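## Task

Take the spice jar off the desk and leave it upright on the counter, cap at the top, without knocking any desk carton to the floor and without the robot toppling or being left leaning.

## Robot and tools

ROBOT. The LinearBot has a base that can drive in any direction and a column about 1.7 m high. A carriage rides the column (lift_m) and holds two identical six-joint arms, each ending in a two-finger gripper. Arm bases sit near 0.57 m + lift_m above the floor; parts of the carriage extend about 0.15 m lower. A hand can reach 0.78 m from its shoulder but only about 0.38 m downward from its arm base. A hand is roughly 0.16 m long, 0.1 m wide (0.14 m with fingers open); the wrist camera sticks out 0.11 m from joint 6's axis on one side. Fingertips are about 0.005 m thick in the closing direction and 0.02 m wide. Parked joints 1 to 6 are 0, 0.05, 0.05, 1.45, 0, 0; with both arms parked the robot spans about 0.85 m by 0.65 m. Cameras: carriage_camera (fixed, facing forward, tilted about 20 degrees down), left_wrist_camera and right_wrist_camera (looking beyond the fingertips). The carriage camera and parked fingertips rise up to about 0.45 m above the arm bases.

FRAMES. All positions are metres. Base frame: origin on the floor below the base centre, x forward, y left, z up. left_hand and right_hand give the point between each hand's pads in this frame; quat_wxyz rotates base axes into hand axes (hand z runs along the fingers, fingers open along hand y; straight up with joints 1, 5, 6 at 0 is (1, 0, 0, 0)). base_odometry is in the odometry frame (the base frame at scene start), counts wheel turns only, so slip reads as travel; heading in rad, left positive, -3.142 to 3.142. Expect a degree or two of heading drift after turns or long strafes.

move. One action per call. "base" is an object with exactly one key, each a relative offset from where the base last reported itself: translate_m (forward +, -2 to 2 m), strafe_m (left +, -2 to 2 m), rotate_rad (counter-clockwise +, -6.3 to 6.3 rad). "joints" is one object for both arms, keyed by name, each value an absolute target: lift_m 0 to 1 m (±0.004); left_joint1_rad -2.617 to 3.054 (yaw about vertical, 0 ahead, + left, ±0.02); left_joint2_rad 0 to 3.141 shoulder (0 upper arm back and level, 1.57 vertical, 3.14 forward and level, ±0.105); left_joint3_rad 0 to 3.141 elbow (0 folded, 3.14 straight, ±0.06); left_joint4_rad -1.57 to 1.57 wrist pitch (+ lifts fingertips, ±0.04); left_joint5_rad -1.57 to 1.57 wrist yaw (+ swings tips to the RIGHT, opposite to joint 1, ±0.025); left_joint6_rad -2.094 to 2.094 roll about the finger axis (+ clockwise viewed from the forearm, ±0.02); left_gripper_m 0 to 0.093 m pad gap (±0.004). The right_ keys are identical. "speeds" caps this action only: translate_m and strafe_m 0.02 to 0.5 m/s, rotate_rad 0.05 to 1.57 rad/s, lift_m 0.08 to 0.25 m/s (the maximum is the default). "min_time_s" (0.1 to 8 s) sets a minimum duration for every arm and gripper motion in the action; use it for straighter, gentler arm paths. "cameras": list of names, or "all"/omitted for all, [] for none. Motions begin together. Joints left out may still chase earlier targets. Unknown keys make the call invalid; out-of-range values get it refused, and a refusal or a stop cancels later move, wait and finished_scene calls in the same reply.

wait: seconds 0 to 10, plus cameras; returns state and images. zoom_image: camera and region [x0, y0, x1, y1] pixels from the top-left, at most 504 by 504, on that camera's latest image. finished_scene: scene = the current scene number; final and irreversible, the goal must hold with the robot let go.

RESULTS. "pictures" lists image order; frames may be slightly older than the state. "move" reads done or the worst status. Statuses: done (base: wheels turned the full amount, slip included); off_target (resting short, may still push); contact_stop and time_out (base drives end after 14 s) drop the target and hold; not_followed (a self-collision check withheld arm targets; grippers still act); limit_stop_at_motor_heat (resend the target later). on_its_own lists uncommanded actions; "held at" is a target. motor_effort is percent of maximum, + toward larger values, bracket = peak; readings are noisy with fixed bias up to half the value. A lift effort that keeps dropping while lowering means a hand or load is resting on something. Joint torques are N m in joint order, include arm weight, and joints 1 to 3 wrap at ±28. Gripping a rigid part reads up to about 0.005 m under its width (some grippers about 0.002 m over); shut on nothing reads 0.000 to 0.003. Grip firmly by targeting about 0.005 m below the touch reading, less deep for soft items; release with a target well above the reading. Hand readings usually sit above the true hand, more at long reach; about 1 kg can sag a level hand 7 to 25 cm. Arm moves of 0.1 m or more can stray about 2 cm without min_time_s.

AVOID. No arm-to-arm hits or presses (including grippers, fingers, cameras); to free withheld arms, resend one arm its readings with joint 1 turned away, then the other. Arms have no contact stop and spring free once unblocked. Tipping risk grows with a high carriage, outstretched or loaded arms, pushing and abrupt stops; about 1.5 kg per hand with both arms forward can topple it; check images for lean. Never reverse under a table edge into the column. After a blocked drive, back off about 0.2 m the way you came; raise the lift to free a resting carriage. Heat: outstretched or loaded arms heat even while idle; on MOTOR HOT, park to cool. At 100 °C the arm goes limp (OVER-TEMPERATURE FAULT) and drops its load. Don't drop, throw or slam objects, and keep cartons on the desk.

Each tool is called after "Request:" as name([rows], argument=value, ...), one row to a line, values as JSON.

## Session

Request:
move(joints={"lift_m": 0.9}, cameras=["carriage_camera"])

Request:
move(base={"rotate_rad": 3.1}, cameras=["carriage_camera"])

Scene clock: 2.93 s.
Joint torques (N m): left_arm=[0.65 4.34 5.94 -0.22 -0.14 -0.05] | right_arm=[-0.03 4.36 7.05 -0.13 -0.01 -0.13]
move: done
base_odometry: x=+0.000 y=+0.000 heading=+0.000
base_status: not commanded
joint_positions: lift_m=+0.900 left_joint1_rad=-0.017 left_joint2_rad=+0.038 left_joint3_rad=+0.047 left_joint4_rad=+1.430 left_joint5_rad=+0.018 left_joint6_rad=-0.006 left_gripper_m=+0.09396 right_joint1_rad=-0.013 right_joint2_rad=+0.048 right_joint3_rad=+0.042 right_joint4_rad=+1.441 right_joint5_rad=+0.022 right_joint6_rad=-0.023 right_gripper_m=+0.09396
joint_status: all done
motor_effort: lift_m=+31(38) drive_wheels=-1(4)
left_hand: x=+0.2657 y=+0.3054 z=+1.8838 quat_wxyz=(+0.998, +0.009, +0.066, -0.012) (m; base frame)
right_hand: x=+0.2676 y=-0.3133 z=+1.8825 quat_wxyz=(+0.997, +0.011, +0.068, -0.019) (m; base frame)
pictures: carriage_camera
Images, in order (width x height): carriage_camera 504x504.

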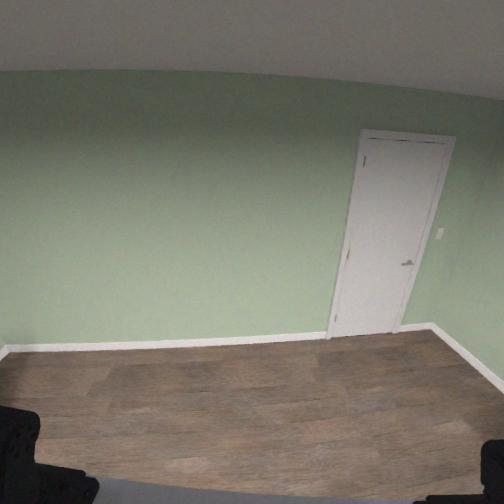

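Scene clock: 7.20 s.
Joint torques (N m): left_arm=[0.5 4.33 5.94 -0.19 -0.13 -0.05] | right_arm=[-0.05 4.41 6.99 -0.11 -0.01 -0.12]
move: done
base_odometry: x=+0.000 y=+0.000 heading=+3.099
base_status: done
joint_positions: lift_m=+0.900 left_joint1_rad=-0.017 left_joint2_rad=+0.038 left_joint3_rad=+0.047 left_joint4_rad=+1.428 left_joint5_rad=+0.018 left_joint6_rad=-0.006 left_gripper_m=+0.09398 right_joint1_rad=-0.013 right_joint2_rad=+0.048 right_joint3_rad=+0.042 right_joint4_rad=+1.438 right_joint5_rad=+0.022 right_joint6_rad=-0.023 right_gripper_m=+0.09398
joint_status: not commanded
motor_effort: lift_m=+31(31) drive_wheels=+5(19)
left_hand: x=+0.2661 y=+0.3054 z=+1.8837 quat_wxyz=(+0.998, +0.009, +0.067, -0.012) (m; base frame)
right_hand: x=+0.2683 y=-0.3133 z=+1.8824 quat_wxyz=(+0.997, +0.011, +0.069, -0.019) (m; base frame)
pictures: carriage_camera
Images, in order (width x height): carriage_camera 504x504.

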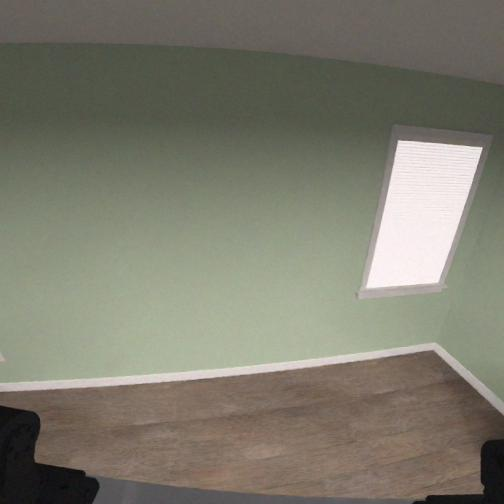

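Request:
move(base={"rotate_rad": 1.5}, cameras=["carriage_camera"])

Request:
zoom_image(camera="carriage_camera", region=[120, 240, 420, 440])

Scene clock: 17.20 s.
Joint torques (N m): left_arm=[0.65 4.31 5.93 -0.2 -0.13 -0.05] | right_arm=[-0.05 4.36 7.01 -0.1 -0.01 -0.12]
move: done
base_odometry: x=+0.000 y=+0.000 heading=-1.684
base_status: done
joint_positions: lift_m=+0.900 left_joint1_rad=-0.017 left_joint2_rad=+0.038 left_joint3_rad=+0.047 left_joint4_rad=+1.428 left_joint5_rad=+0.017 left_joint6_rad=-0.006 left_gripper_m=+0.09398 right_joint1_rad=-0.013 right_joint2_rad=+0.048 right_joint3_rad=+0.042 right_joint4_rad=+1.438 right_joint5_rad=+0.022 right_joint6_rad=-0.023 right_gripper_m=+0.09398
joint_status: not commanded
motor_effort: lift_m=+31(31) drive_wheels=+6(13)
left_hand: x=+0.2662 y=+0.3055 z=+1.8837 quat_wxyz=(+0.998, +0.009, +0.067, -0.012) (m; base frame)
right_hand: x=+0.2683 y=-0.3133 z=+1.8824 quat_wxyz=(+0.997, +0.011, +0.069, -0.019) (m; base frame)
pictures: carriage_camera
Images, in order (width x height): carriage_camera 504x504.

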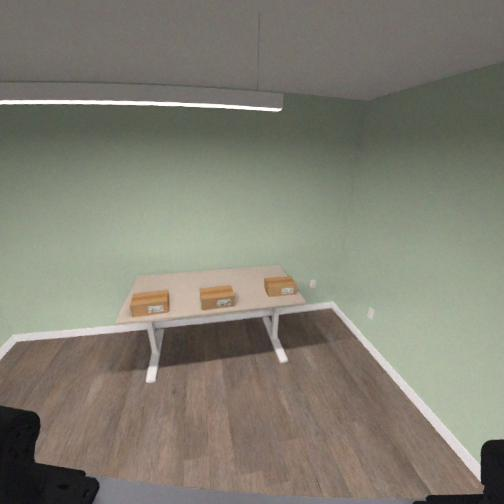

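Scaled by 1.680 from the camera's 504x504 image, which has a finer 720x720 frame.

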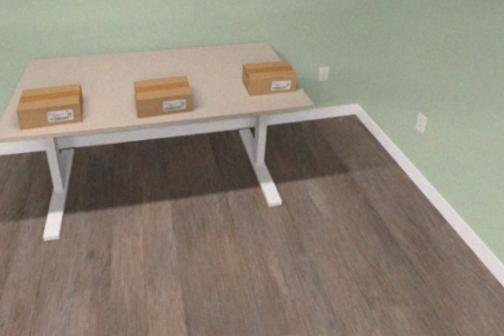

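Request:
move(base={"rotate_rad": 0.195}, joints={"lift_m": 0.995}, cameras=[])

Request:
move(base={"translate_m": 0.65}, speeds={"translate_m": 0.4}, cameras=["carriage_camera"])

Request:
zoom_image(camera="carriage_camera", region=[100, 280, 400, 480])

Scene clock: 27.77 s.
Joint torques (N m): left_arm=[0.62 4.33 5.9 -0.2 -0.13 -0.05] | right_arm=[-0.02 4.34 7.05 -0.11 -0.01 -0.12]
move: done
base_odometry: x=+0.000 y=+0.000 heading=-1.490
base_status: done
joint_positions: lift_m=+0.995 left_joint1_rad=-0.017 left_joint2_rad=+0.038 left_joint3_rad=+0.047 left_joint4_rad=+1.428 left_joint5_rad=+0.017 left_joint6_rad=-0.006 left_gripper_m=+0.09398 right_joint1_rad=-0.013 right_joint2_rad=+0.048 right_joint3_rad=+0.042 right_joint4_rad=+1.438 right_joint5_rad=+0.022 right_joint6_rad=-0.023 right_gripper_m=+0.09398
joint_status: all done
motor_effort: lift_m=+30(38) drive_wheels=+6(14)
left_hand: x=+0.2661 y=+0.3055 z=+1.9788 quat_wxyz=(+0.998, +0.009, +0.067, -0.012) (m; base frame)
right_hand: x=+0.2683 y=-0.3133 z=+1.9775 quat_wxyz=(+0.997, +0.011, +0.069, -0.019) (m; base frame)
pictures: none
No camera images: "cameras" was empty.

Scene clock: 31.30 s.
Joint torques (N m): left_arm=[0.62 4.29 5.89 -0.18 -0.13 -0.06] | right_arm=[-0.02 4.31 7.04 -0.08 -0.01 -0.12]
move: done
base_odometry: x=+0.054 y=-0.648 heading=-1.489
base_status: done
joint_positions: lift_m=+0.995 left_joint1_rad=-0.017 left_joint2_rad=+0.038 left_joint3_rad=+0.047 left_joint4_rad=+1.427 left_joint5_rad=+0.017 left_joint6_rad=-0.006 left_gripper_m=+0.09398 right_joint1_rad=-0.013 right_joint2_rad=+0.048 right_joint3_rad=+0.042 right_joint4_rad=+1.437 right_joint5_rad=+0.022 right_joint6_rad=-0.023 right_gripper_m=+0.09398
joint_status: not commanded
motor_effort: lift_m=+30(31) drive_wheels=-11(23)
left_hand: x=+0.2663 y=+0.3055 z=+1.9787 quat_wxyz=(+0.998, +0.009, +0.067, -0.012) (m; base frame)
right_hand: x=+0.2686 y=-0.3133 z=+1.9775 quat_wxyz=(+0.997, +0.011, +0.070, -0.019) (m; base frame)
pictures: carriage_camera
Images, in order (width x height): carriage_camera 504x504.

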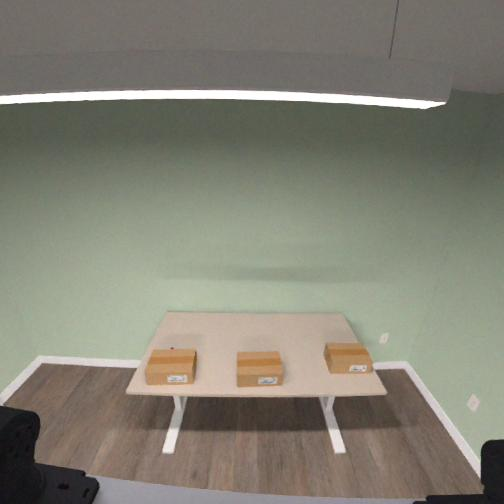

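Scaled by 1.680 from the camera's 504x504 image, which has a finer 720x720 frame.

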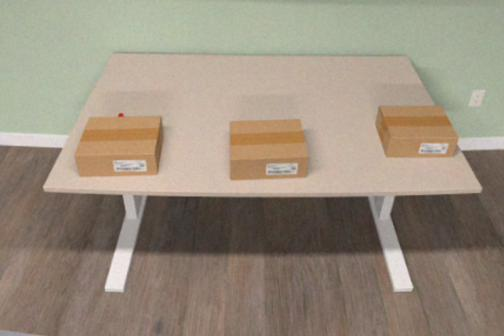

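Request:
move(base={"strafe_m": 0.27}, joints={"lift_m": 0.75, "left_joint2_rad": 1.75, "left_joint3_rad": 1.75, "left_joint4_rad": -0.9}, cameras=[])

Request:
move(base={"translate_m": 0.36}, speeds={"translate_m": 0.3}, cameras=["carriage_camera", "left_wrist_camera"])

Request:
zoom_image(camera="left_wrist_camera", region=[160, 60, 400, 300])

Scene clock: 43.37 s.
Joint torques (N m): left_arm=[0.49 -9.11 10.47 1.94 -0.09 -0.04] | right_arm=[-0.02 4.36 7.02 -0.09 -0.01 -0.13]
move: done
base_odometry: x=+0.323 y=-0.626 heading=-1.489
base_status: done
joint_positions: lift_m=+0.750 left_joint1_rad=-0.015 left_joint2_rad=+1.737 left_joint3_rad=+1.722 left_joint4_rad=-0.884 left_joint5_rad=+0.017 left_joint6_rad=-0.006 left_gripper_m=+0.09398 right_joint1_rad=-0.013 right_joint2_rad=+0.048 right_joint3_rad=+0.042 right_joint4_rad=+1.437 right_joint5_rad=+0.022 right_joint6_rad=-0.023 right_gripper_m=+0.09398
joint_status: all done
motor_effort: lift_m=+28(29) drive_wheels=-3(11)
left_hand: x=+0.6952 y=+0.2993 z=+1.5425 quat_wxyz=(+0.330, +0.007, +0.944, -0.011) (m; base frame)
right_hand: x=+0.2686 y=-0.3133 z=+1.7326 quat_wxyz=(+0.997, +0.011, +0.070, -0.019) (m; base frame)
pictures: none
No camera images: "cameras" was empty.

Scene clock: 46.07 s.
Joint torques (N m): left_arm=[0.43 -9.65 10.41 1.97 -0.11 -0.05] | right_arm=[-0.01 4.38 7.08 -0.06 -0.02 -0.12]
move: done
base_odometry: x=+0.353 y=-0.985 heading=-1.488
base_status: done
joint_positions: lift_m=+0.750 left_joint1_rad=-0.015 left_joint2_rad=+1.741 left_joint3_rad=+1.724 left_joint4_rad=-0.889 left_joint5_rad=+0.017 left_joint6_rad=-0.006 left_gripper_m=+0.09398 right_joint1_rad=-0.013 right_joint2_rad=+0.048 right_joint3_rad=+0.042 right_joint4_rad=+1.436 right_joint5_rad=+0.022 right_joint6_rad=-0.023 right_gripper_m=+0.09398
joint_status: not commanded
motor_effort: lift_m=+28(28) drive_wheels=-9(17)
left_hand: x=+0.6950 y=+0.2989 z=+1.5405 quat_wxyz=(+0.326, +0.007, +0.945, -0.012) (m; base frame)
right_hand: x=+0.2689 y=-0.3133 z=+1.7326 quat_wxyz=(+0.997, +0.011, +0.071, -0.019) (m; base frame)
pictures: carriage_camera, left_wrist_camera
Images, in order (width x height): carriage_camera 504x504, left_wrist_camera 504x504.

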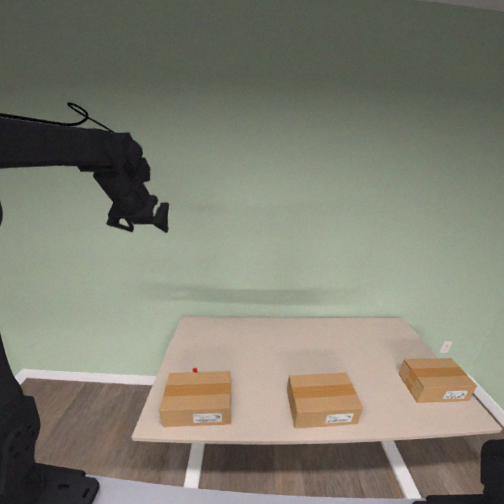

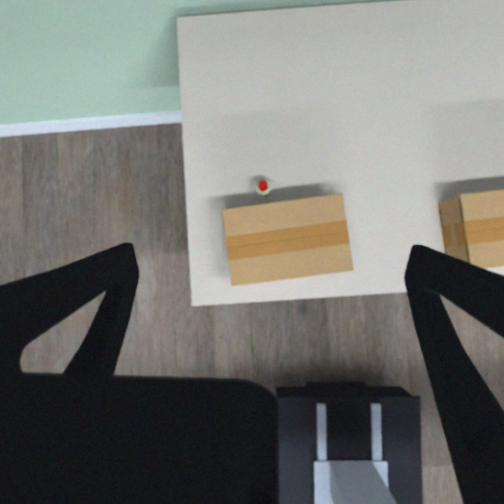

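Scaled by 2.100 from the camera's 504x504 image, which has a finer 720x720 frame.

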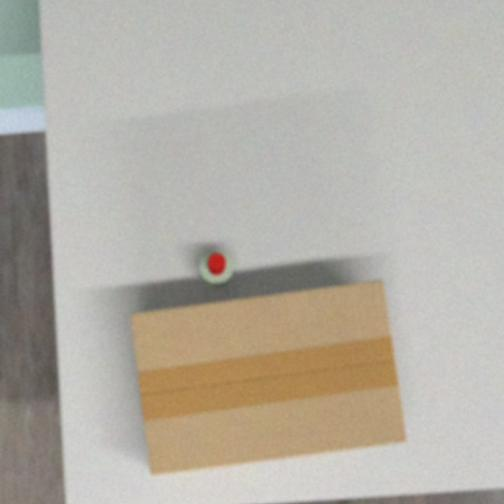

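Request:
zoom_image(camera="carriage_camera", region=[150, 330, 250, 430])

Scaled by 5.040 from the camera's 504x504 image, which has a finer 720x720 frame.

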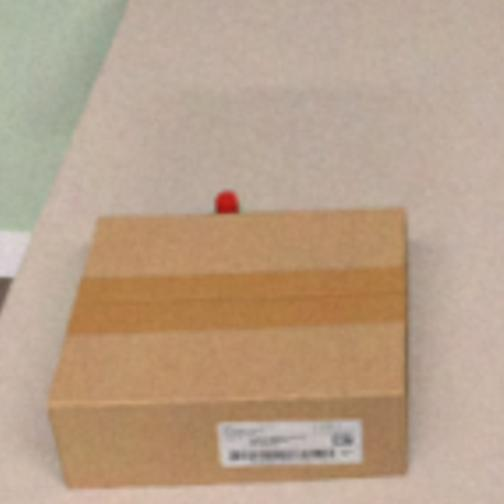

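Request:
move(base={"translate_m": 0.14}, speeds={"translate_m": 0.15}, joints={"left_joint1_rad": 0.0, "left_joint2_rad": 2.9, "left_joint3_rad": 1.973, "left_joint4_rad": -0.643, "left_joint5_rad": 0.0, "left_joint6_rad": -0.12}, min_time_s=2.5, cameras=["carriage_camera", "left_wrist_camera"])

Scene clock: 90.20 s.
Joint torques (N m): left_arm=[0.98 -14.84 7.42 0.68 -0.2 -0.14] | right_arm=[0.01 4.36 7.04 -0.08 -0.01 -0.12]
move: done
base_odometry: x=+0.365 y=-1.124 heading=-1.487
base_status: done
joint_positions: lift_m=+0.750 left_joint1_rad=-0.005 left_joint2_rad=+2.881 left_joint3_rad=+1.952 left_joint4_rad=-0.656 left_joint5_rad=+0.008 left_joint6_rad=-0.112 left_gripper_m=+0.09399 right_joint1_rad=-0.013 right_joint2_rad=+0.048 right_joint3_rad=+0.042 right_joint4_rad=+1.436 right_joint5_rad=+0.022 right_joint6_rad=-0.023 right_gripper_m=+0.09398
joint_status: all done
motor_effort: lift_m=+28(28) drive_wheels=-7(15)
left_hand: x=+0.6992 y=+0.3054 z=+1.0799 quat_wxyz=(-0.007, -0.053, +0.999, -0.004) (m; base frame)
right_hand: x=+0.2688 y=-0.3133 z=+1.7326 quat_wxyz=(+0.997, +0.011, +0.070, -0.019) (m; base frame)
pictures: carriage_camera, left_wrist_camera
Images, in order (width x height): carriage_camera 504x504, left_wrist_camera 504x504.

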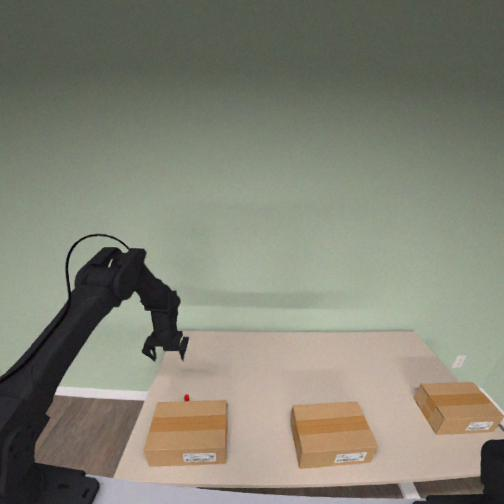

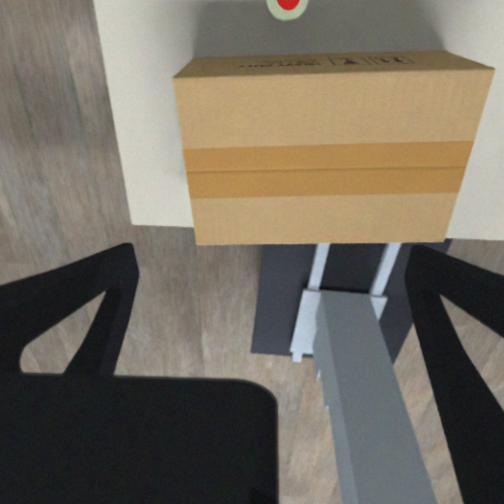

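Request:
move(base={"translate_m": 0.043}, speeds={"translate_m": 0.1}, joints={"left_joint6_rad": -0.14}, cameras=[])

Request:
move(base={"strafe_m": -0.006}, speeds={"strafe_m": 0.05}, joints={"lift_m": 0.62}, cameras=["carriage_camera", "left_wrist_camera"])

Scene clock: 102.73 s.
Joint torques (N m): left_arm=[0.91 -14.89 7.41 0.61 -0.2 -0.14] | right_arm=[-0.02 4.37 7.01 -0.09 -0.01 -0.12]
move: done
base_odometry: x=+0.369 y=-1.167 heading=-1.487
base_status: done
joint_positions: lift_m=+0.750 left_joint1_rad=-0.003 left_joint2_rad=+2.881 left_joint3_rad=+1.952 left_joint4_rad=-0.649 left_joint5_rad=+0.007 left_joint6_rad=-0.132 left_gripper_m=+0.09399 right_joint1_rad=-0.013 right_joint2_rad=+0.048 right_joint3_rad=+0.042 right_joint4_rad=+1.436 right_joint5_rad=+0.022 right_joint6_rad=-0.023 right_gripper_m=+0.09398
joint_status: all done
motor_effort: lift_m=+28(28) drive_wheels=-7(15)
left_hand: x=+0.7009 y=+0.3063 z=+1.0799 quat_wxyz=(-0.004, -0.064, +0.998, -0.003) (m; base frame)
right_hand: x=+0.2688 y=-0.3133 z=+1.7326 quat_wxyz=(+0.997, +0.011, +0.070, -0.019) (m; base frame)
pictures: none
No camera images: "cameras" was empty.

Scene clock: 103.80 s.
Joint torques (N m): left_arm=[0.62 -16.2 6.78 0.57 -0.19 -0.13] | right_arm=[-0.06 4.37 6.98 -0.09 -0.01 -0.11]
move: done
base_odometry: x=+0.363 y=-1.168 heading=-1.486
base_status: done
joint_positions: lift_m=+0.620 left_joint1_rad=-0.002 left_joint2_rad=+2.895 left_joint3_rad=+1.959 left_joint4_rad=-0.645 left_joint5_rad=+0.006 left_joint6_rad=-0.133 left_gripper_m=+0.09399 right_joint1_rad=-0.013 right_joint2_rad=+0.048 right_joint3_rad=+0.042 right_joint4_rad=+1.436 right_joint5_rad=+0.023 right_joint6_rad=-0.023 right_gripper_m=+0.09398
joint_status: all done
motor_effort: lift_m=+28(29) drive_wheels=+5(6)
left_hand: x=+0.6999 y=+0.3068 z=+0.9450 quat_wxyz=(-0.005, -0.065, +0.998, -0.003) (m; base frame)
right_hand: x=+0.2688 y=-0.3134 z=+1.6027 quat_wxyz=(+0.997, +0.011, +0.070, -0.018) (m; base frame)
pictures: carriage_camera, left_wrist_camera
Images, in order (width x height): carriage_camera 504x504, left_wrist_camera 504x504.

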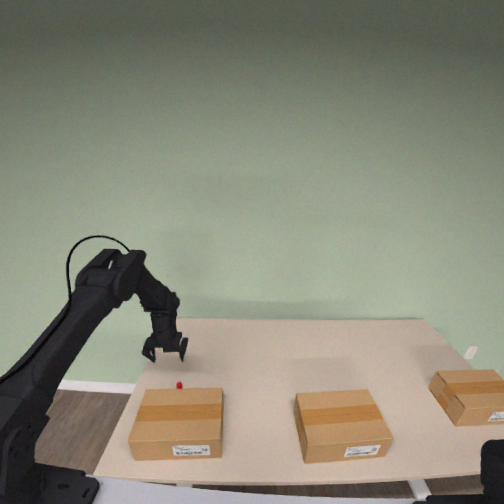

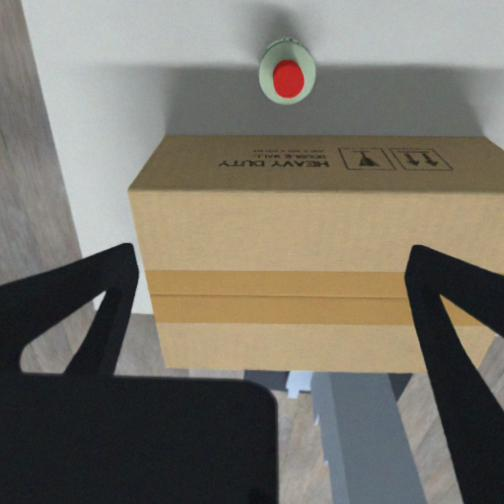

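Request:
move(base={"translate_m": 0.016}, speeds={"translate_m": 0.05}, cameras=[])

Request:
move(base={"strafe_m": -0.0075}, speeds={"strafe_m": 0.05}, joints={"lift_m": 0.53}, cameras=["carriage_camera", "left_wrist_camera"])

Request:
zoom_image(camera="carriage_camera", region=[120, 320, 240, 440])

Scene clock: 117.20 s.
Joint torques (N m): left_arm=[0.79 -16.32 6.6 0.58 -0.2 -0.13] | right_arm=[-0.05 4.37 7.08 -0.08 -0.01 -0.11]
move: done
base_odometry: x=+0.364 y=-1.184 heading=-1.487
base_status: done
joint_positions: lift_m=+0.620 left_joint1_rad=-0.002 left_joint2_rad=+2.895 left_joint3_rad=+1.959 left_joint4_rad=-0.646 left_joint5_rad=+0.006 left_joint6_rad=-0.133 left_gripper_m=+0.09399 right_joint1_rad=-0.013 right_joint2_rad=+0.048 right_joint3_rad=+0.042 right_joint4_rad=+1.437 right_joint5_rad=+0.023 right_joint6_rad=-0.023 right_gripper_m=+0.09398
joint_status: not commanded
motor_effort: lift_m=+27(28) drive_wheels=-8(12)
left_hand: x=+0.6998 y=+0.3070 z=+0.9450 quat_wxyz=(-0.006, -0.065, +0.998, -0.003) (m; base frame)
right_hand: x=+0.2687 y=-0.3134 z=+1.6027 quat_wxyz=(+0.997, +0.011, +0.070, -0.018) (m; base frame)
pictures: none
No camera images: "cameras" was empty.

Scene clock: 118.10 s.
Joint torques (N m): left_arm=[0.77 -16.57 6.52 0.56 -0.19 -0.13] | right_arm=[-0.06 4.37 7.08 -0.07 -0.02 -0.12]
move: done
base_odometry: x=+0.357 y=-1.184 heading=-1.486
base_status: done
joint_positions: lift_m=+0.530 left_joint1_rad=-0.003 left_joint2_rad=+2.896 left_joint3_rad=+1.961 left_joint4_rad=-0.643 left_joint5_rad=+0.006 left_joint6_rad=-0.133 left_gripper_m=+0.09399 right_joint1_rad=-0.012 right_joint2_rad=+0.048 right_joint3_rad=+0.042 right_joint4_rad=+1.437 right_joint5_rad=+0.022 right_joint6_rad=-0.023 right_gripper_m=+0.09398
joint_status: all done
motor_effort: lift_m=+28(28) drive_wheels=-9(9)
left_hand: x=+0.7006 y=+0.3065 z=+0.8548 quat_wxyz=(-0.004, -0.065, +0.998, -0.003) (m; base frame)
right_hand: x=+0.2687 y=-0.3133 z=+1.5127 quat_wxyz=(+0.997, +0.011, +0.070, -0.018) (m; base frame)
pictures: carriage_camera, left_wrist_camera
Images, in order (width x height): carriage_camera 504x504, left_wrist_camera 504x504.

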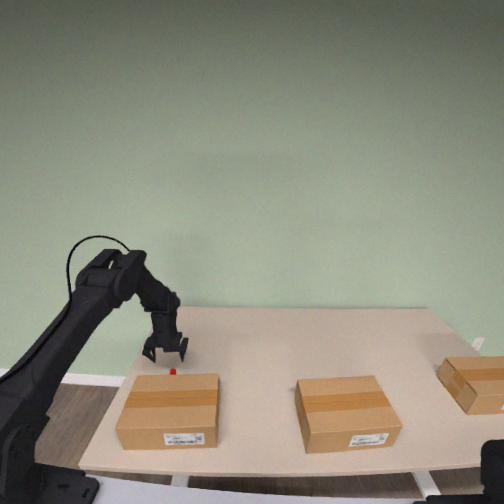

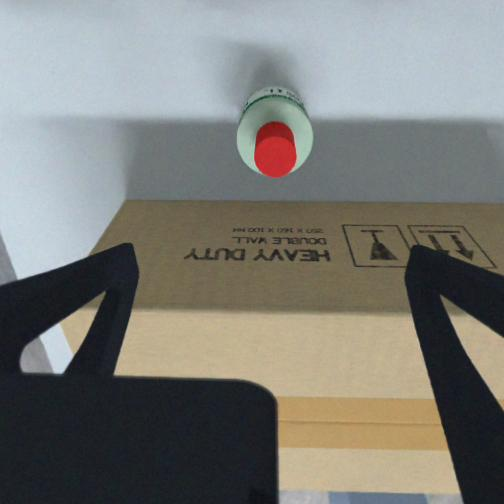

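Scaled by 4.200 from the camera's 504x504 image, which has a finer 720x720 frame.

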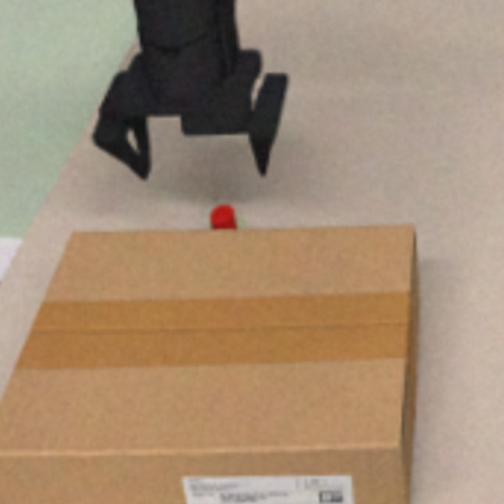

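Request:
zoom_image(camera="left_wrist_camera", region=[200, 60, 350, 210])

Scaled by 3.360 from the camera's 504x504 image, which has a finer 720x720 frame.

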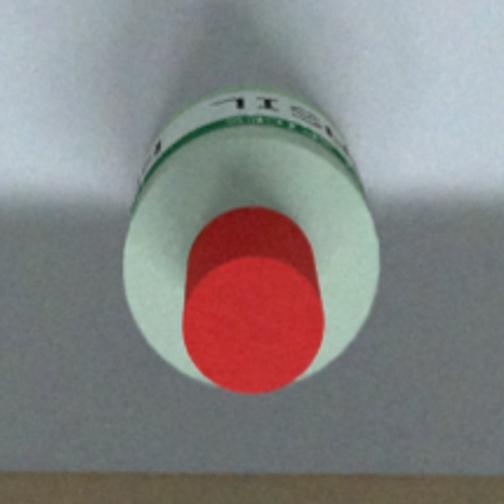

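Request:
move(joints={"lift_m": 0.46}, speeds={"lift_m": 0.1}, cameras=["carriage_camera", "left_wrist_camera"])

Scene clock: 184.73 s.
Joint torques (N m): left_arm=[0.96 -16.55 6.52 0.53 -0.19 -0.13] | right_arm=[-0.06 4.4 7.02 -0.07 0 -0.12]
move: done
base_odometry: x=+0.357 y=-1.184 heading=-1.486
base_status: not commanded
joint_positions: lift_m=+0.460 left_joint1_rad=-0.003 left_joint2_rad=+2.898 left_joint3_rad=+1.962 left_joint4_rad=-0.643 left_joint5_rad=+0.006 left_joint6_rad=-0.133 left_gripper_m=+0.09399 right_joint1_rad=-0.012 right_joint2_rad=+0.048 right_joint3_rad=+0.042 right_joint4_rad=+1.437 right_joint5_rad=+0.022 right_joint6_rad=-0.023 right_gripper_m=+0.09398
joint_status: all done
motor_effort: lift_m=+28(29) drive_wheels=+4(9)
left_hand: x=+0.7008 y=+0.3065 z=+0.7844 quat_wxyz=(-0.004, -0.065, +0.998, -0.003) (m; base frame)
right_hand: x=+0.2687 y=-0.3133 z=+1.4426 quat_wxyz=(+0.997, +0.011, +0.070, -0.018) (m; base frame)
pictures: carriage_camera, left_wrist_camera
Images, in order (width x height): carriage_camera 504x504, left_wrist_camera 504x504.

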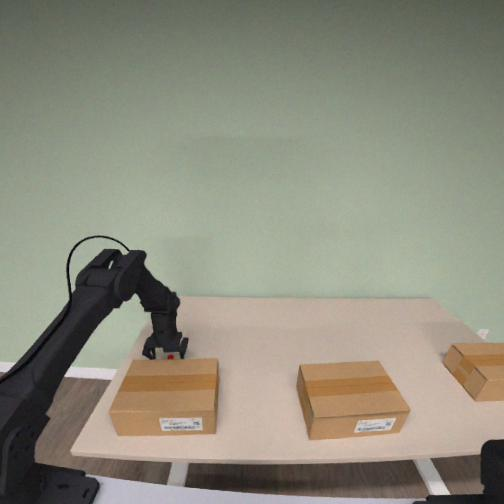

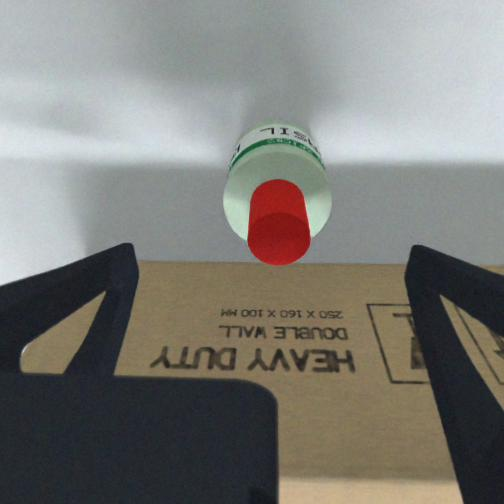

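Request:
move(base={"translate_m": 0.005}, speeds={"translate_m": 0.03, "lift_m": 0.08}, joints={"lift_m": 0.44}, cameras=["left_wrist_camera"])

Request:
move(base={"strafe_m": -0.002}, speeds={"strafe_m": 0.03, "lift_m": 0.08}, joints={"lift_m": 0.427}, cameras=["left_wrist_camera"])

Scene clock: 214.30 s.
Joint torques (N m): left_arm=[0.81 -16.68 6.43 0.5 -0.19 -0.13] | right_arm=[-0.09 4.37 7.09 -0.08 -0.01 -0.12]
move: done
base_odometry: x=+0.357 y=-1.189 heading=-1.486
base_status: done
joint_positions: lift_m=+0.440 left_joint1_rad=-0.003 left_joint2_rad=+2.898 left_joint3_rad=+1.963 left_joint4_rad=-0.641 left_joint5_rad=+0.006 left_joint6_rad=-0.133 left_gripper_m=+0.09399 right_joint1_rad=-0.012 right_joint2_rad=+0.048 right_joint3_rad=+0.042 right_joint4_rad=+1.437 right_joint5_rad=+0.022 right_joint6_rad=-0.023 right_gripper_m=+0.09398
joint_status: all done
motor_effort: lift_m=+28(28) drive_wheels=-7(13)
left_hand: x=+0.7013 y=+0.3067 z=+0.7642 quat_wxyz=(-0.003, -0.065, +0.998, -0.003) (m; base frame)
right_hand: x=+0.2686 y=-0.3133 z=+1.4227 quat_wxyz=(+0.997, +0.011, +0.070, -0.018) (m; base frame)
pictures: left_wrist_camera
Images, in order (width x height): left_wrist_camera 504x504.

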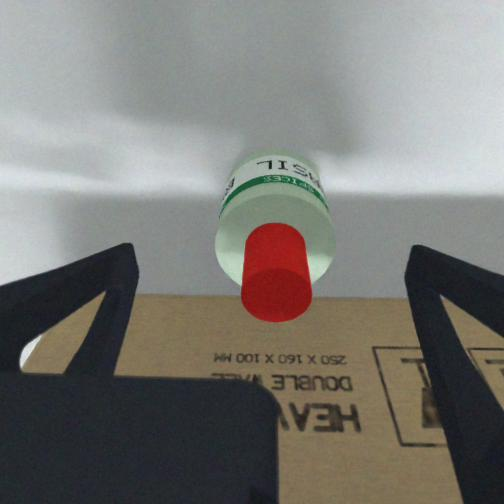

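Scene clock: 214.83 s.
Joint torques (N m): left_arm=[0.81 -16.59 6.24 0.52 -0.19 -0.13] | right_arm=[-0.13 4.34 7.12 -0.1 -0.01 -0.11]
move: done
base_odometry: x=+0.355 y=-1.190 heading=-1.486
base_status: done
joint_positions: lift_m=+0.427 left_joint1_rad=-0.002 left_joint2_rad=+2.898 left_joint3_rad=+1.964 left_joint4_rad=-0.641 left_joint5_rad=+0.006 left_joint6_rad=-0.133 left_gripper_m=+0.09399 right_joint1_rad=-0.012 right_joint2_rad=+0.048 right_joint3_rad=+0.041 right_joint4_rad=+1.437 right_joint5_rad=+0.022 right_joint6_rad=-0.023 right_gripper_m=+0.09398
joint_status: all done
motor_effort: lift_m=+27(28) drive_wheels=+4(8)
left_hand: x=+0.7017 y=+0.3072 z=+0.7515 quat_wxyz=(-0.002, -0.065, +0.998, -0.003) (m; base frame)
right_hand: x=+0.2687 y=-0.3133 z=+1.4096 quat_wxyz=(+0.997, +0.011, +0.070, -0.018) (m; base frame)
pictures: left_wrist_camera
Images, in order (width x height): left_wrist_camera 504x504.

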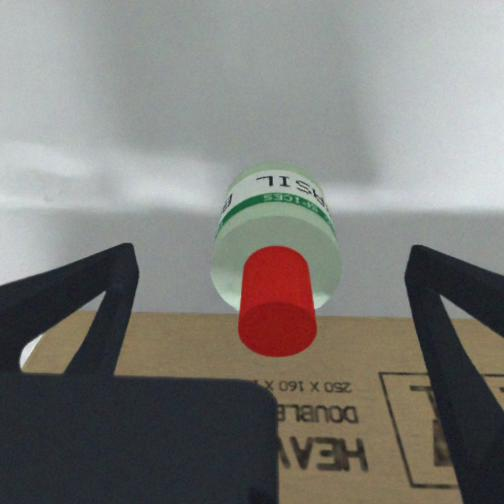

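Request:
move(joints={"lift_m": 0.421}, speeds={"lift_m": 0.08}, cameras=[])

Request:
move(joints={"left_gripper_m": 0.045}, min_time_s=2.5, cameras=["left_wrist_camera"])

Scene clock: 221.50 s.
Joint torques (N m): left_arm=[0.81 -16.72 6.22 0.53 -0.19 -0.13] | right_arm=[-0.13 4.34 7.12 -0.09 -0.01 -0.12]
move: done
base_odometry: x=+0.355 y=-1.190 heading=-1.486
base_status: not commanded
joint_positions: lift_m=+0.421 left_joint1_rad=-0.002 left_joint2_rad=+2.901 left_joint3_rad=+1.964 left_joint4_rad=-0.641 left_joint5_rad=+0.006 left_joint6_rad=-0.133 left_gripper_m=+0.09399 right_joint1_rad=-0.012 right_joint2_rad=+0.048 right_joint3_rad=+0.041 right_joint4_rad=+1.437 right_joint5_rad=+0.022 right_joint6_rad=-0.023 right_gripper_m=+0.09398
joint_status: all done
motor_effort: lift_m=+28(28) drive_wheels=-5(6)
left_hand: x=+0.7009 y=+0.3072 z=+0.7445 quat_wxyz=(-0.004, -0.065, +0.998, -0.003) (m; base frame)
right_hand: x=+0.2687 y=-0.3133 z=+1.4036 quat_wxyz=(+0.997, +0.011, +0.070, -0.018) (m; base frame)
pictures: none
No camera images: "cameras" was empty.

Scene clock: 224.30 s.
Joint torques (N m): left_arm=[0.75 -16.81 6.2 0.53 -0.19 -0.14] | right_arm=[-0.09 4.38 7.06 -0.08 -0.01 -0.13]
move: done
base_odometry: x=+0.355 y=-1.190 heading=-1.486
base_status: not commanded
joint_positions: lift_m=+0.421 left_joint1_rad=-0.002 left_joint2_rad=+2.901 left_joint3_rad=+1.964 left_joint4_rad=-0.641 left_joint5_rad=+0.006 left_joint6_rad=-0.133 left_gripper_m=+0.04510 right_joint1_rad=-0.012 right_joint2_rad=+0.048 right_joint3_rad=+0.041 right_joint4_rad=+1.437 right_joint5_rad=+0.022 right_joint6_rad=-0.023 right_gripper_m=+0.09398
joint_status: all done
motor_effort: lift_m=+27(28) drive_wheels=+1(7)
left_hand: x=+0.7009 y=+0.3072 z=+0.7445 quat_wxyz=(-0.004, -0.065, +0.998, -0.003) (m; base frame)
right_hand: x=+0.2687 y=-0.3133 z=+1.4036 quat_wxyz=(+0.997, +0.011, +0.070, -0.018) (m; base frame)
pictures: left_wrist_camera
Images, in order (width x height): left_wrist_camera 504x504.

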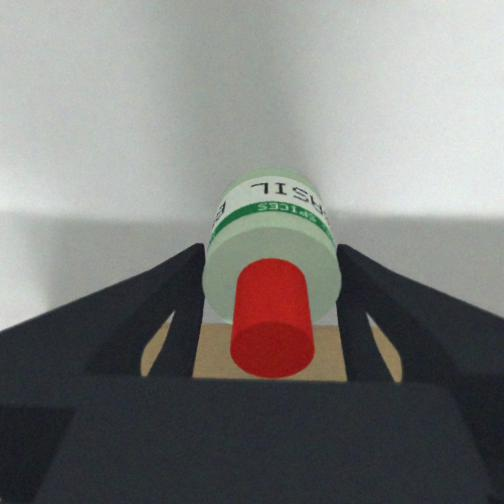

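Request:
move(joints={"left_gripper_m": 0.033}, min_time_s=1.5, cameras=["left_wrist_camera"])

Scene clock: 228.40 s.
Joint torques (N m): left_arm=[0.75 -16.85 6.23 0.52 -0.18 -0.13] | right_arm=[-0.14 4.31 7.08 -0.08 0 -0.11]
move: off_target
base_odometry: x=+0.355 y=-1.190 heading=-1.486
base_status: not commanded
joint_positions: lift_m=+0.421 left_joint1_rad=-0.002 left_joint2_rad=+2.901 left_joint3_rad=+1.964 left_joint4_rad=-0.641 left_joint5_rad=+0.006 left_joint6_rad=-0.133 left_gripper_m=+0.03757 right_joint1_rad=-0.012 right_joint2_rad=+0.048 right_joint3_rad=+0.041 right_joint4_rad=+1.437 right_joint5_rad=+0.022 right_joint6_rad=-0.023 right_gripper_m=+0.09398
joint_status: left_gripper_m off_target (ended at +0.03759, target +0.03300)
motor_effort: lift_m=+28(28) drive_wheels=+4(5)
left_hand: x=+0.7009 y=+0.3072 z=+0.7445 quat_wxyz=(-0.004, -0.065, +0.998, -0.003) (m; base frame)
right_hand: x=+0.2687 y=-0.3133 z=+1.4036 quat_wxyz=(+0.997, +0.011, +0.070, -0.018) (m; base frame)
pictures: left_wrist_camera
Images, in order (width x height): left_wrist_camera 504x504.

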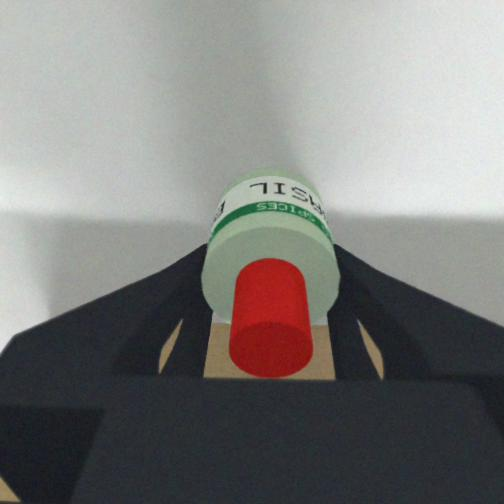

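Request:
move(joints={"left_gripper_m": 0.029}, min_time_s=0.5, cameras=[])

Request:
move(joints={"lift_m": 0.52}, speeds={"lift_m": 0.08}, cameras=["left_wrist_camera"])

Request:
move(joints={"lift_m": 0.76}, speeds={"lift_m": 0.15}, cameras=["carriage_camera", "left_wrist_camera"])

Scene clock: 238.30 s.
Joint torques (N m): left_arm=[0.75 -16.87 6.17 0.53 -0.18 -0.13] | right_arm=[-0.08 4.37 7.05 -0.09 -0.01 -0.12]
move: off_target
base_odometry: x=+0.355 y=-1.190 heading=-1.486
base_status: not commanded
joint_positions: lift_m=+0.421 left_joint1_rad=-0.002 left_joint2_rad=+2.901 left_joint3_rad=+1.964 left_joint4_rad=-0.641 left_joint5_rad=+0.006 left_joint6_rad=-0.133 left_gripper_m=+0.03757 right_joint1_rad=-0.012 right_joint2_rad=+0.048 right_joint3_rad=+0.041 right_joint4_rad=+1.437 right_joint5_rad=+0.022 right_joint6_rad=-0.023 right_gripper_m=+0.09398
joint_status: left_gripper_m off_target (ended at +0.03757, target +0.02900)
motor_effort: lift_m=+28(28) drive_wheels=+2(4)
left_hand: x=+0.7009 y=+0.3072 z=+0.7445 quat_wxyz=(-0.004, -0.065, +0.998, -0.003) (m; base frame)
right_hand: x=+0.2687 y=-0.3133 z=+1.4036 quat_wxyz=(+0.997, +0.011, +0.070, -0.018) (m; base frame)
pictures: none
No camera images: "cameras" was empty.

Scene clock: 239.90 s.
Joint torques (N m): left_arm=[0.77 -16.98 6.26 0.53 -0.18 -0.13] | right_arm=[-0.12 4.41 7.04 -0.08 -0.01 -0.12]
move: done
base_odometry: x=+0.355 y=-1.190 heading=-1.486
base_status: not commanded
joint_positions: lift_m=+0.520 left_joint1_rad=-0.002 left_joint2_rad=+2.901 left_joint3_rad=+1.964 left_joint4_rad=-0.642 left_joint5_rad=+0.006 left_joint6_rad=-0.133 left_gripper_m=+0.03756 right_joint1_rad=-0.012 right_joint2_rad=+0.048 right_joint3_rad=+0.041 right_joint4_rad=+1.437 right_joint5_rad=+0.022 right_joint6_rad=-0.023 right_gripper_m=+0.09398
joint_status: all done
motor_effort: lift_m=+31(38) drive_wheels=+3(7)
left_hand: x=+0.7004 y=+0.3072 z=+0.8428 quat_wxyz=(-0.005, -0.065, +0.998, -0.003) (m; base frame)
right_hand: x=+0.2687 y=-0.3133 z=+1.5023 quat_wxyz=(+0.997, +0.011, +0.070, -0.018) (m; base frame)
pictures: left_wrist_camera
Images, in order (width x height): left_wrist_camera 504x504.

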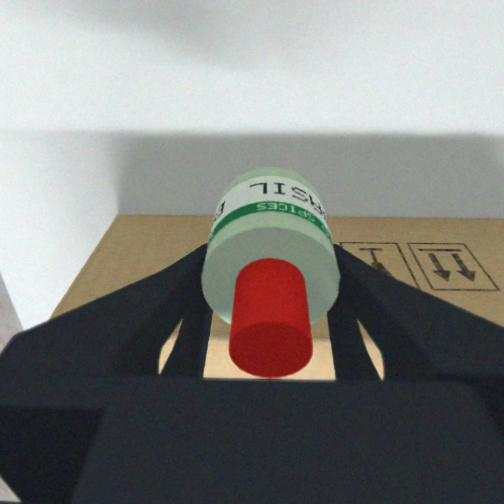

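Scene clock: 241.93 s.
Joint torques (N m): left_arm=[0.75 -16.83 6.24 0.53 -0.19 -0.13] | right_arm=[-0.1 4.34 7.05 -0.09 -0.02 -0.12]
move: done
base_odometry: x=+0.355 y=-1.190 heading=-1.486
base_status: not commanded
joint_positions: lift_m=+0.760 left_joint1_rad=-0.002 left_joint2_rad=+2.902 left_joint3_rad=+1.964 left_joint4_rad=-0.642 left_joint5_rad=+0.006 left_joint6_rad=-0.133 left_gripper_m=+0.03756 right_joint1_rad=-0.012 right_joint2_rad=+0.048 right_joint3_rad=+0.041 right_joint4_rad=+1.437 right_joint5_rad=+0.022 right_joint6_rad=-0.023 right_gripper_m=+0.09398
joint_status: all done
motor_effort: lift_m=+31(38) drive_wheels=+4(7)
left_hand: x=+0.7001 y=+0.3072 z=+1.0825 quat_wxyz=(-0.005, -0.065, +0.998, -0.003) (m; base frame)
right_hand: x=+0.2687 y=-0.3133 z=+1.7423 quat_wxyz=(+0.997, +0.011, +0.070, -0.018) (m; base frame)
pictures: carriage_camera, left_wrist_camera
Images, in order (width x height): carriage_camera 504x504, left_wrist_camera 504x504.

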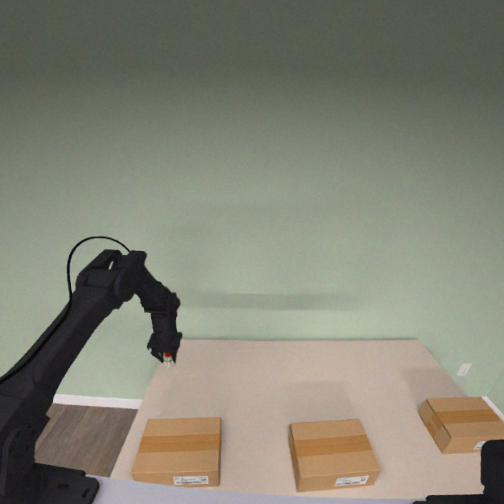

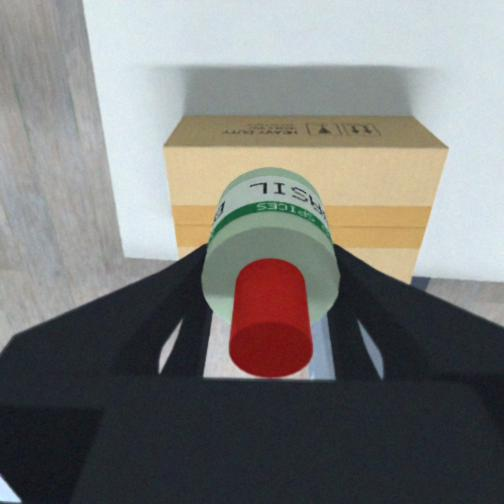

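Request:
move(base={"translate_m": -0.8}, speeds={"translate_m": 0.3}, cameras=[])

Request:
move(base={"rotate_rad": 3.13}, speeds={"rotate_rad": 0.8}, cameras=["carriage_camera", "left_wrist_camera"])

Scene clock: 253.40 s.
Joint torques (N m): left_arm=[0.69 -17.01 6.22 0.52 -0.19 -0.13] | right_arm=[-0.12 4.36 7.04 -0.09 0 -0.13]
move: done
base_odometry: x=+0.287 y=-0.392 heading=-1.486
base_status: done
joint_positions: lift_m=+0.760 left_joint1_rad=-0.002 left_joint2_rad=+2.902 left_joint3_rad=+1.964 left_joint4_rad=-0.641 left_joint5_rad=+0.006 left_joint6_rad=-0.133 left_gripper_m=+0.03756 right_joint1_rad=-0.012 right_joint2_rad=+0.048 right_joint3_rad=+0.041 right_joint4_rad=+1.437 right_joint5_rad=+0.022 right_joint6_rad=-0.023 right_gripper_m=+0.09398
joint_status: not commanded
motor_effort: lift_m=+31(31) drive_wheels=-3(14)
left_hand: x=+0.7003 y=+0.3072 z=+1.0825 quat_wxyz=(-0.005, -0.065, +0.998, -0.003) (m; base frame)
right_hand: x=+0.2687 y=-0.3133 z=+1.7423 quat_wxyz=(+0.997, +0.011, +0.070, -0.018) (m; base frame)
pictures: none
No camera images: "cameras" was empty.

Scene clock: 258.60 s.
Joint torques (N m): left_arm=[0.29 -16.98 6.22 0.52 -0.16 -0.14] | right_arm=[-0.14 4.37 7.05 -0.09 -0.01 -0.12]
move: done
base_odometry: x=+0.287 y=-0.393 heading=+1.644
base_status: done
joint_positions: lift_m=+0.760 left_joint1_rad=+0.005 left_joint2_rad=+2.902 left_joint3_rad=+1.964 left_joint4_rad=-0.641 left_joint5_rad=+0.003 left_joint6_rad=-0.133 left_gripper_m=+0.03755 right_joint1_rad=-0.012 right_joint2_rad=+0.048 right_joint3_rad=+0.041 right_joint4_rad=+1.437 right_joint5_rad=+0.022 right_joint6_rad=-0.023 right_gripper_m=+0.09400
joint_status: not commanded
motor_effort: lift_m=+31(31) drive_wheels=+7(16)
left_hand: x=+0.7005 y=+0.3107 z=+1.0825 quat_wxyz=(-0.004, -0.069, +0.998, -0.001) (m; base frame)
right_hand: x=+0.2687 y=-0.3133 z=+1.7423 quat_wxyz=(+0.997, +0.011, +0.070, -0.018) (m; base frame)
pictures: carriage_camera, left_wrist_camera
Images, in order (width x height): carriage_camera 504x504, left_wrist_camera 504x504.

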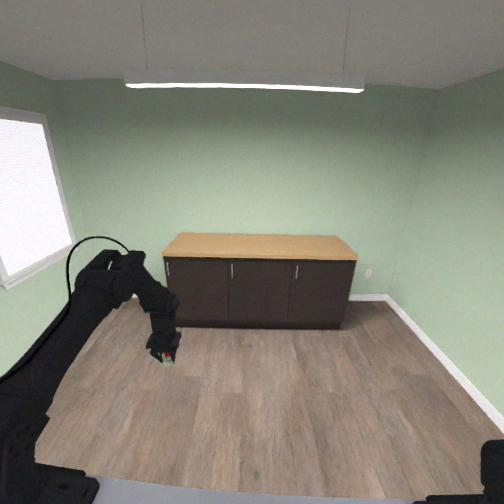

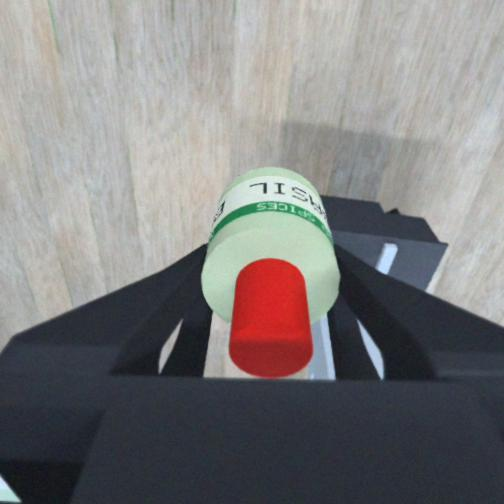

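Request:
move(base={"rotate_rad": -0.035}, speeds={"rotate_rad": 0.5}, cameras=[])

Request:
move(base={"translate_m": 1.25}, speeds={"translate_m": 0.35}, cameras=["carriage_camera", "left_wrist_camera"])

Scene clock: 266.00 s.
Joint torques (N m): left_arm=[0.95 -16.9 6.11 0.52 -0.15 -0.13] | right_arm=[-0.14 4.31 7.06 -0.09 0 -0.13]
move: done
base_odometry: x=+0.287 y=-0.393 heading=+1.609
base_status: done
joint_positions: lift_m=+0.760 left_joint1_rad=-0.004 left_joint2_rad=+2.902 left_joint3_rad=+1.964 left_joint4_rad=-0.641 left_joint5_rad=+0.002 left_joint6_rad=-0.133 left_gripper_m=+0.03755 right_joint1_rad=-0.012 right_joint2_rad=+0.048 right_joint3_rad=+0.041 right_joint4_rad=+1.437 right_joint5_rad=+0.022 right_joint6_rad=-0.023 right_gripper_m=+0.09400
joint_status: not commanded
motor_effort: lift_m=+31(31) drive_wheels=+1(6)
left_hand: x=+0.7004 y=+0.3066 z=+1.0825 quat_wxyz=(-0.004, -0.064, +0.998, -0.001) (m; base frame)
right_hand: x=+0.2687 y=-0.3133 z=+1.7423 quat_wxyz=(+0.997, +0.011, +0.070, -0.018) (m; base frame)
pictures: none
No camera images: "cameras" was empty.

Scene clock: 271.27 s.
Joint torques (N m): left_arm=[0.87 -16.96 6.22 0.54 -0.15 -0.12] | right_arm=[-0.13 4.33 7.05 -0.09 0 -0.11]
move: done
base_odometry: x=+0.238 y=+0.857 heading=+1.610
base_status: done
joint_positions: lift_m=+0.760 left_joint1_rad=-0.003 left_joint2_rad=+2.902 left_joint3_rad=+1.964 left_joint4_rad=-0.641 left_joint5_rad=+0.002 left_joint6_rad=-0.133 left_gripper_m=+0.03755 right_joint1_rad=-0.012 right_joint2_rad=+0.048 right_joint3_rad=+0.041 right_joint4_rad=+1.437 right_joint5_rad=+0.022 right_joint6_rad=-0.023 right_gripper_m=+0.09400
joint_status: not commanded
motor_effort: lift_m=+31(31) drive_wheels=-12(22)
left_hand: x=+0.7003 y=+0.3071 z=+1.0825 quat_wxyz=(-0.004, -0.065, +0.998, -0.001) (m; base frame)
right_hand: x=+0.2687 y=-0.3133 z=+1.7423 quat_wxyz=(+0.997, +0.011, +0.070, -0.018) (m; base frame)
pictures: carriage_camera, left_wrist_camera
Images, in order (width x height): carriage_camera 504x504, left_wrist_camera 504x504.

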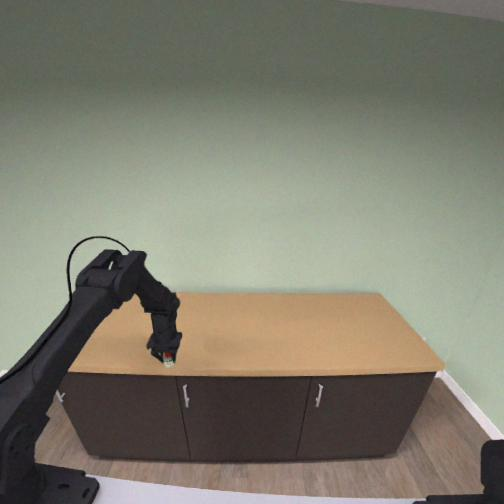

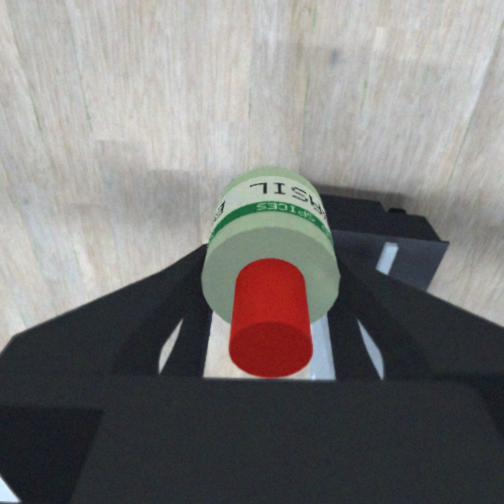

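Request:
move(base={"translate_m": 0.3}, speeds={"translate_m": 0.2, "lift_m": 0.1}, joints={"lift_m": 0.68}, cameras=["carriage_camera", "left_wrist_camera"])

Scene clock: 280.73 s.
Joint torques (N m): left_arm=[0.84 -17.03 6.17 0.53 -0.15 -0.11] | right_arm=[-0.14 4.36 7.06 -0.12 -0.01 -0.11]
move: done
base_odometry: x=+0.226 y=+1.156 heading=+1.611
base_status: done
joint_positions: lift_m=+0.680 left_joint1_rad=-0.003 left_joint2_rad=+2.903 left_joint3_rad=+1.964 left_joint4_rad=-0.643 left_joint5_rad=+0.002 left_joint6_rad=-0.133 left_gripper_m=+0.03755 right_joint1_rad=-0.012 right_joint2_rad=+0.048 right_joint3_rad=+0.041 right_joint4_rad=+1.440 right_joint5_rad=+0.022 right_joint6_rad=-0.023 right_gripper_m=+0.09400
joint_status: all done
motor_effort: lift_m=+28(30) drive_wheels=-9(18)
left_hand: x=+0.6998 y=+0.3071 z=+1.0025 quat_wxyz=(-0.005, -0.065, +0.998, -0.001) (m; base frame)
right_hand: x=+0.2680 y=-0.3133 z=+1.6626 quat_wxyz=(+0.997, +0.011, +0.069, -0.018) (m; base frame)
pictures: carriage_camera, left_wrist_camera
Images, in order (width x height): carriage_camera 504x504, left_wrist_camera 504x504.

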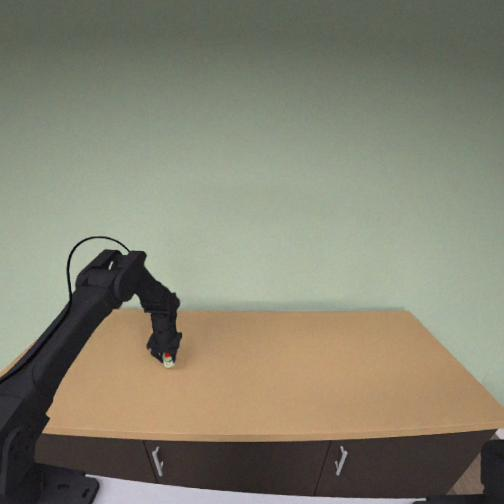

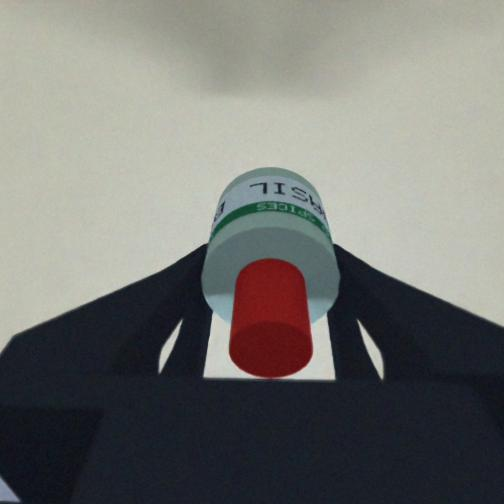

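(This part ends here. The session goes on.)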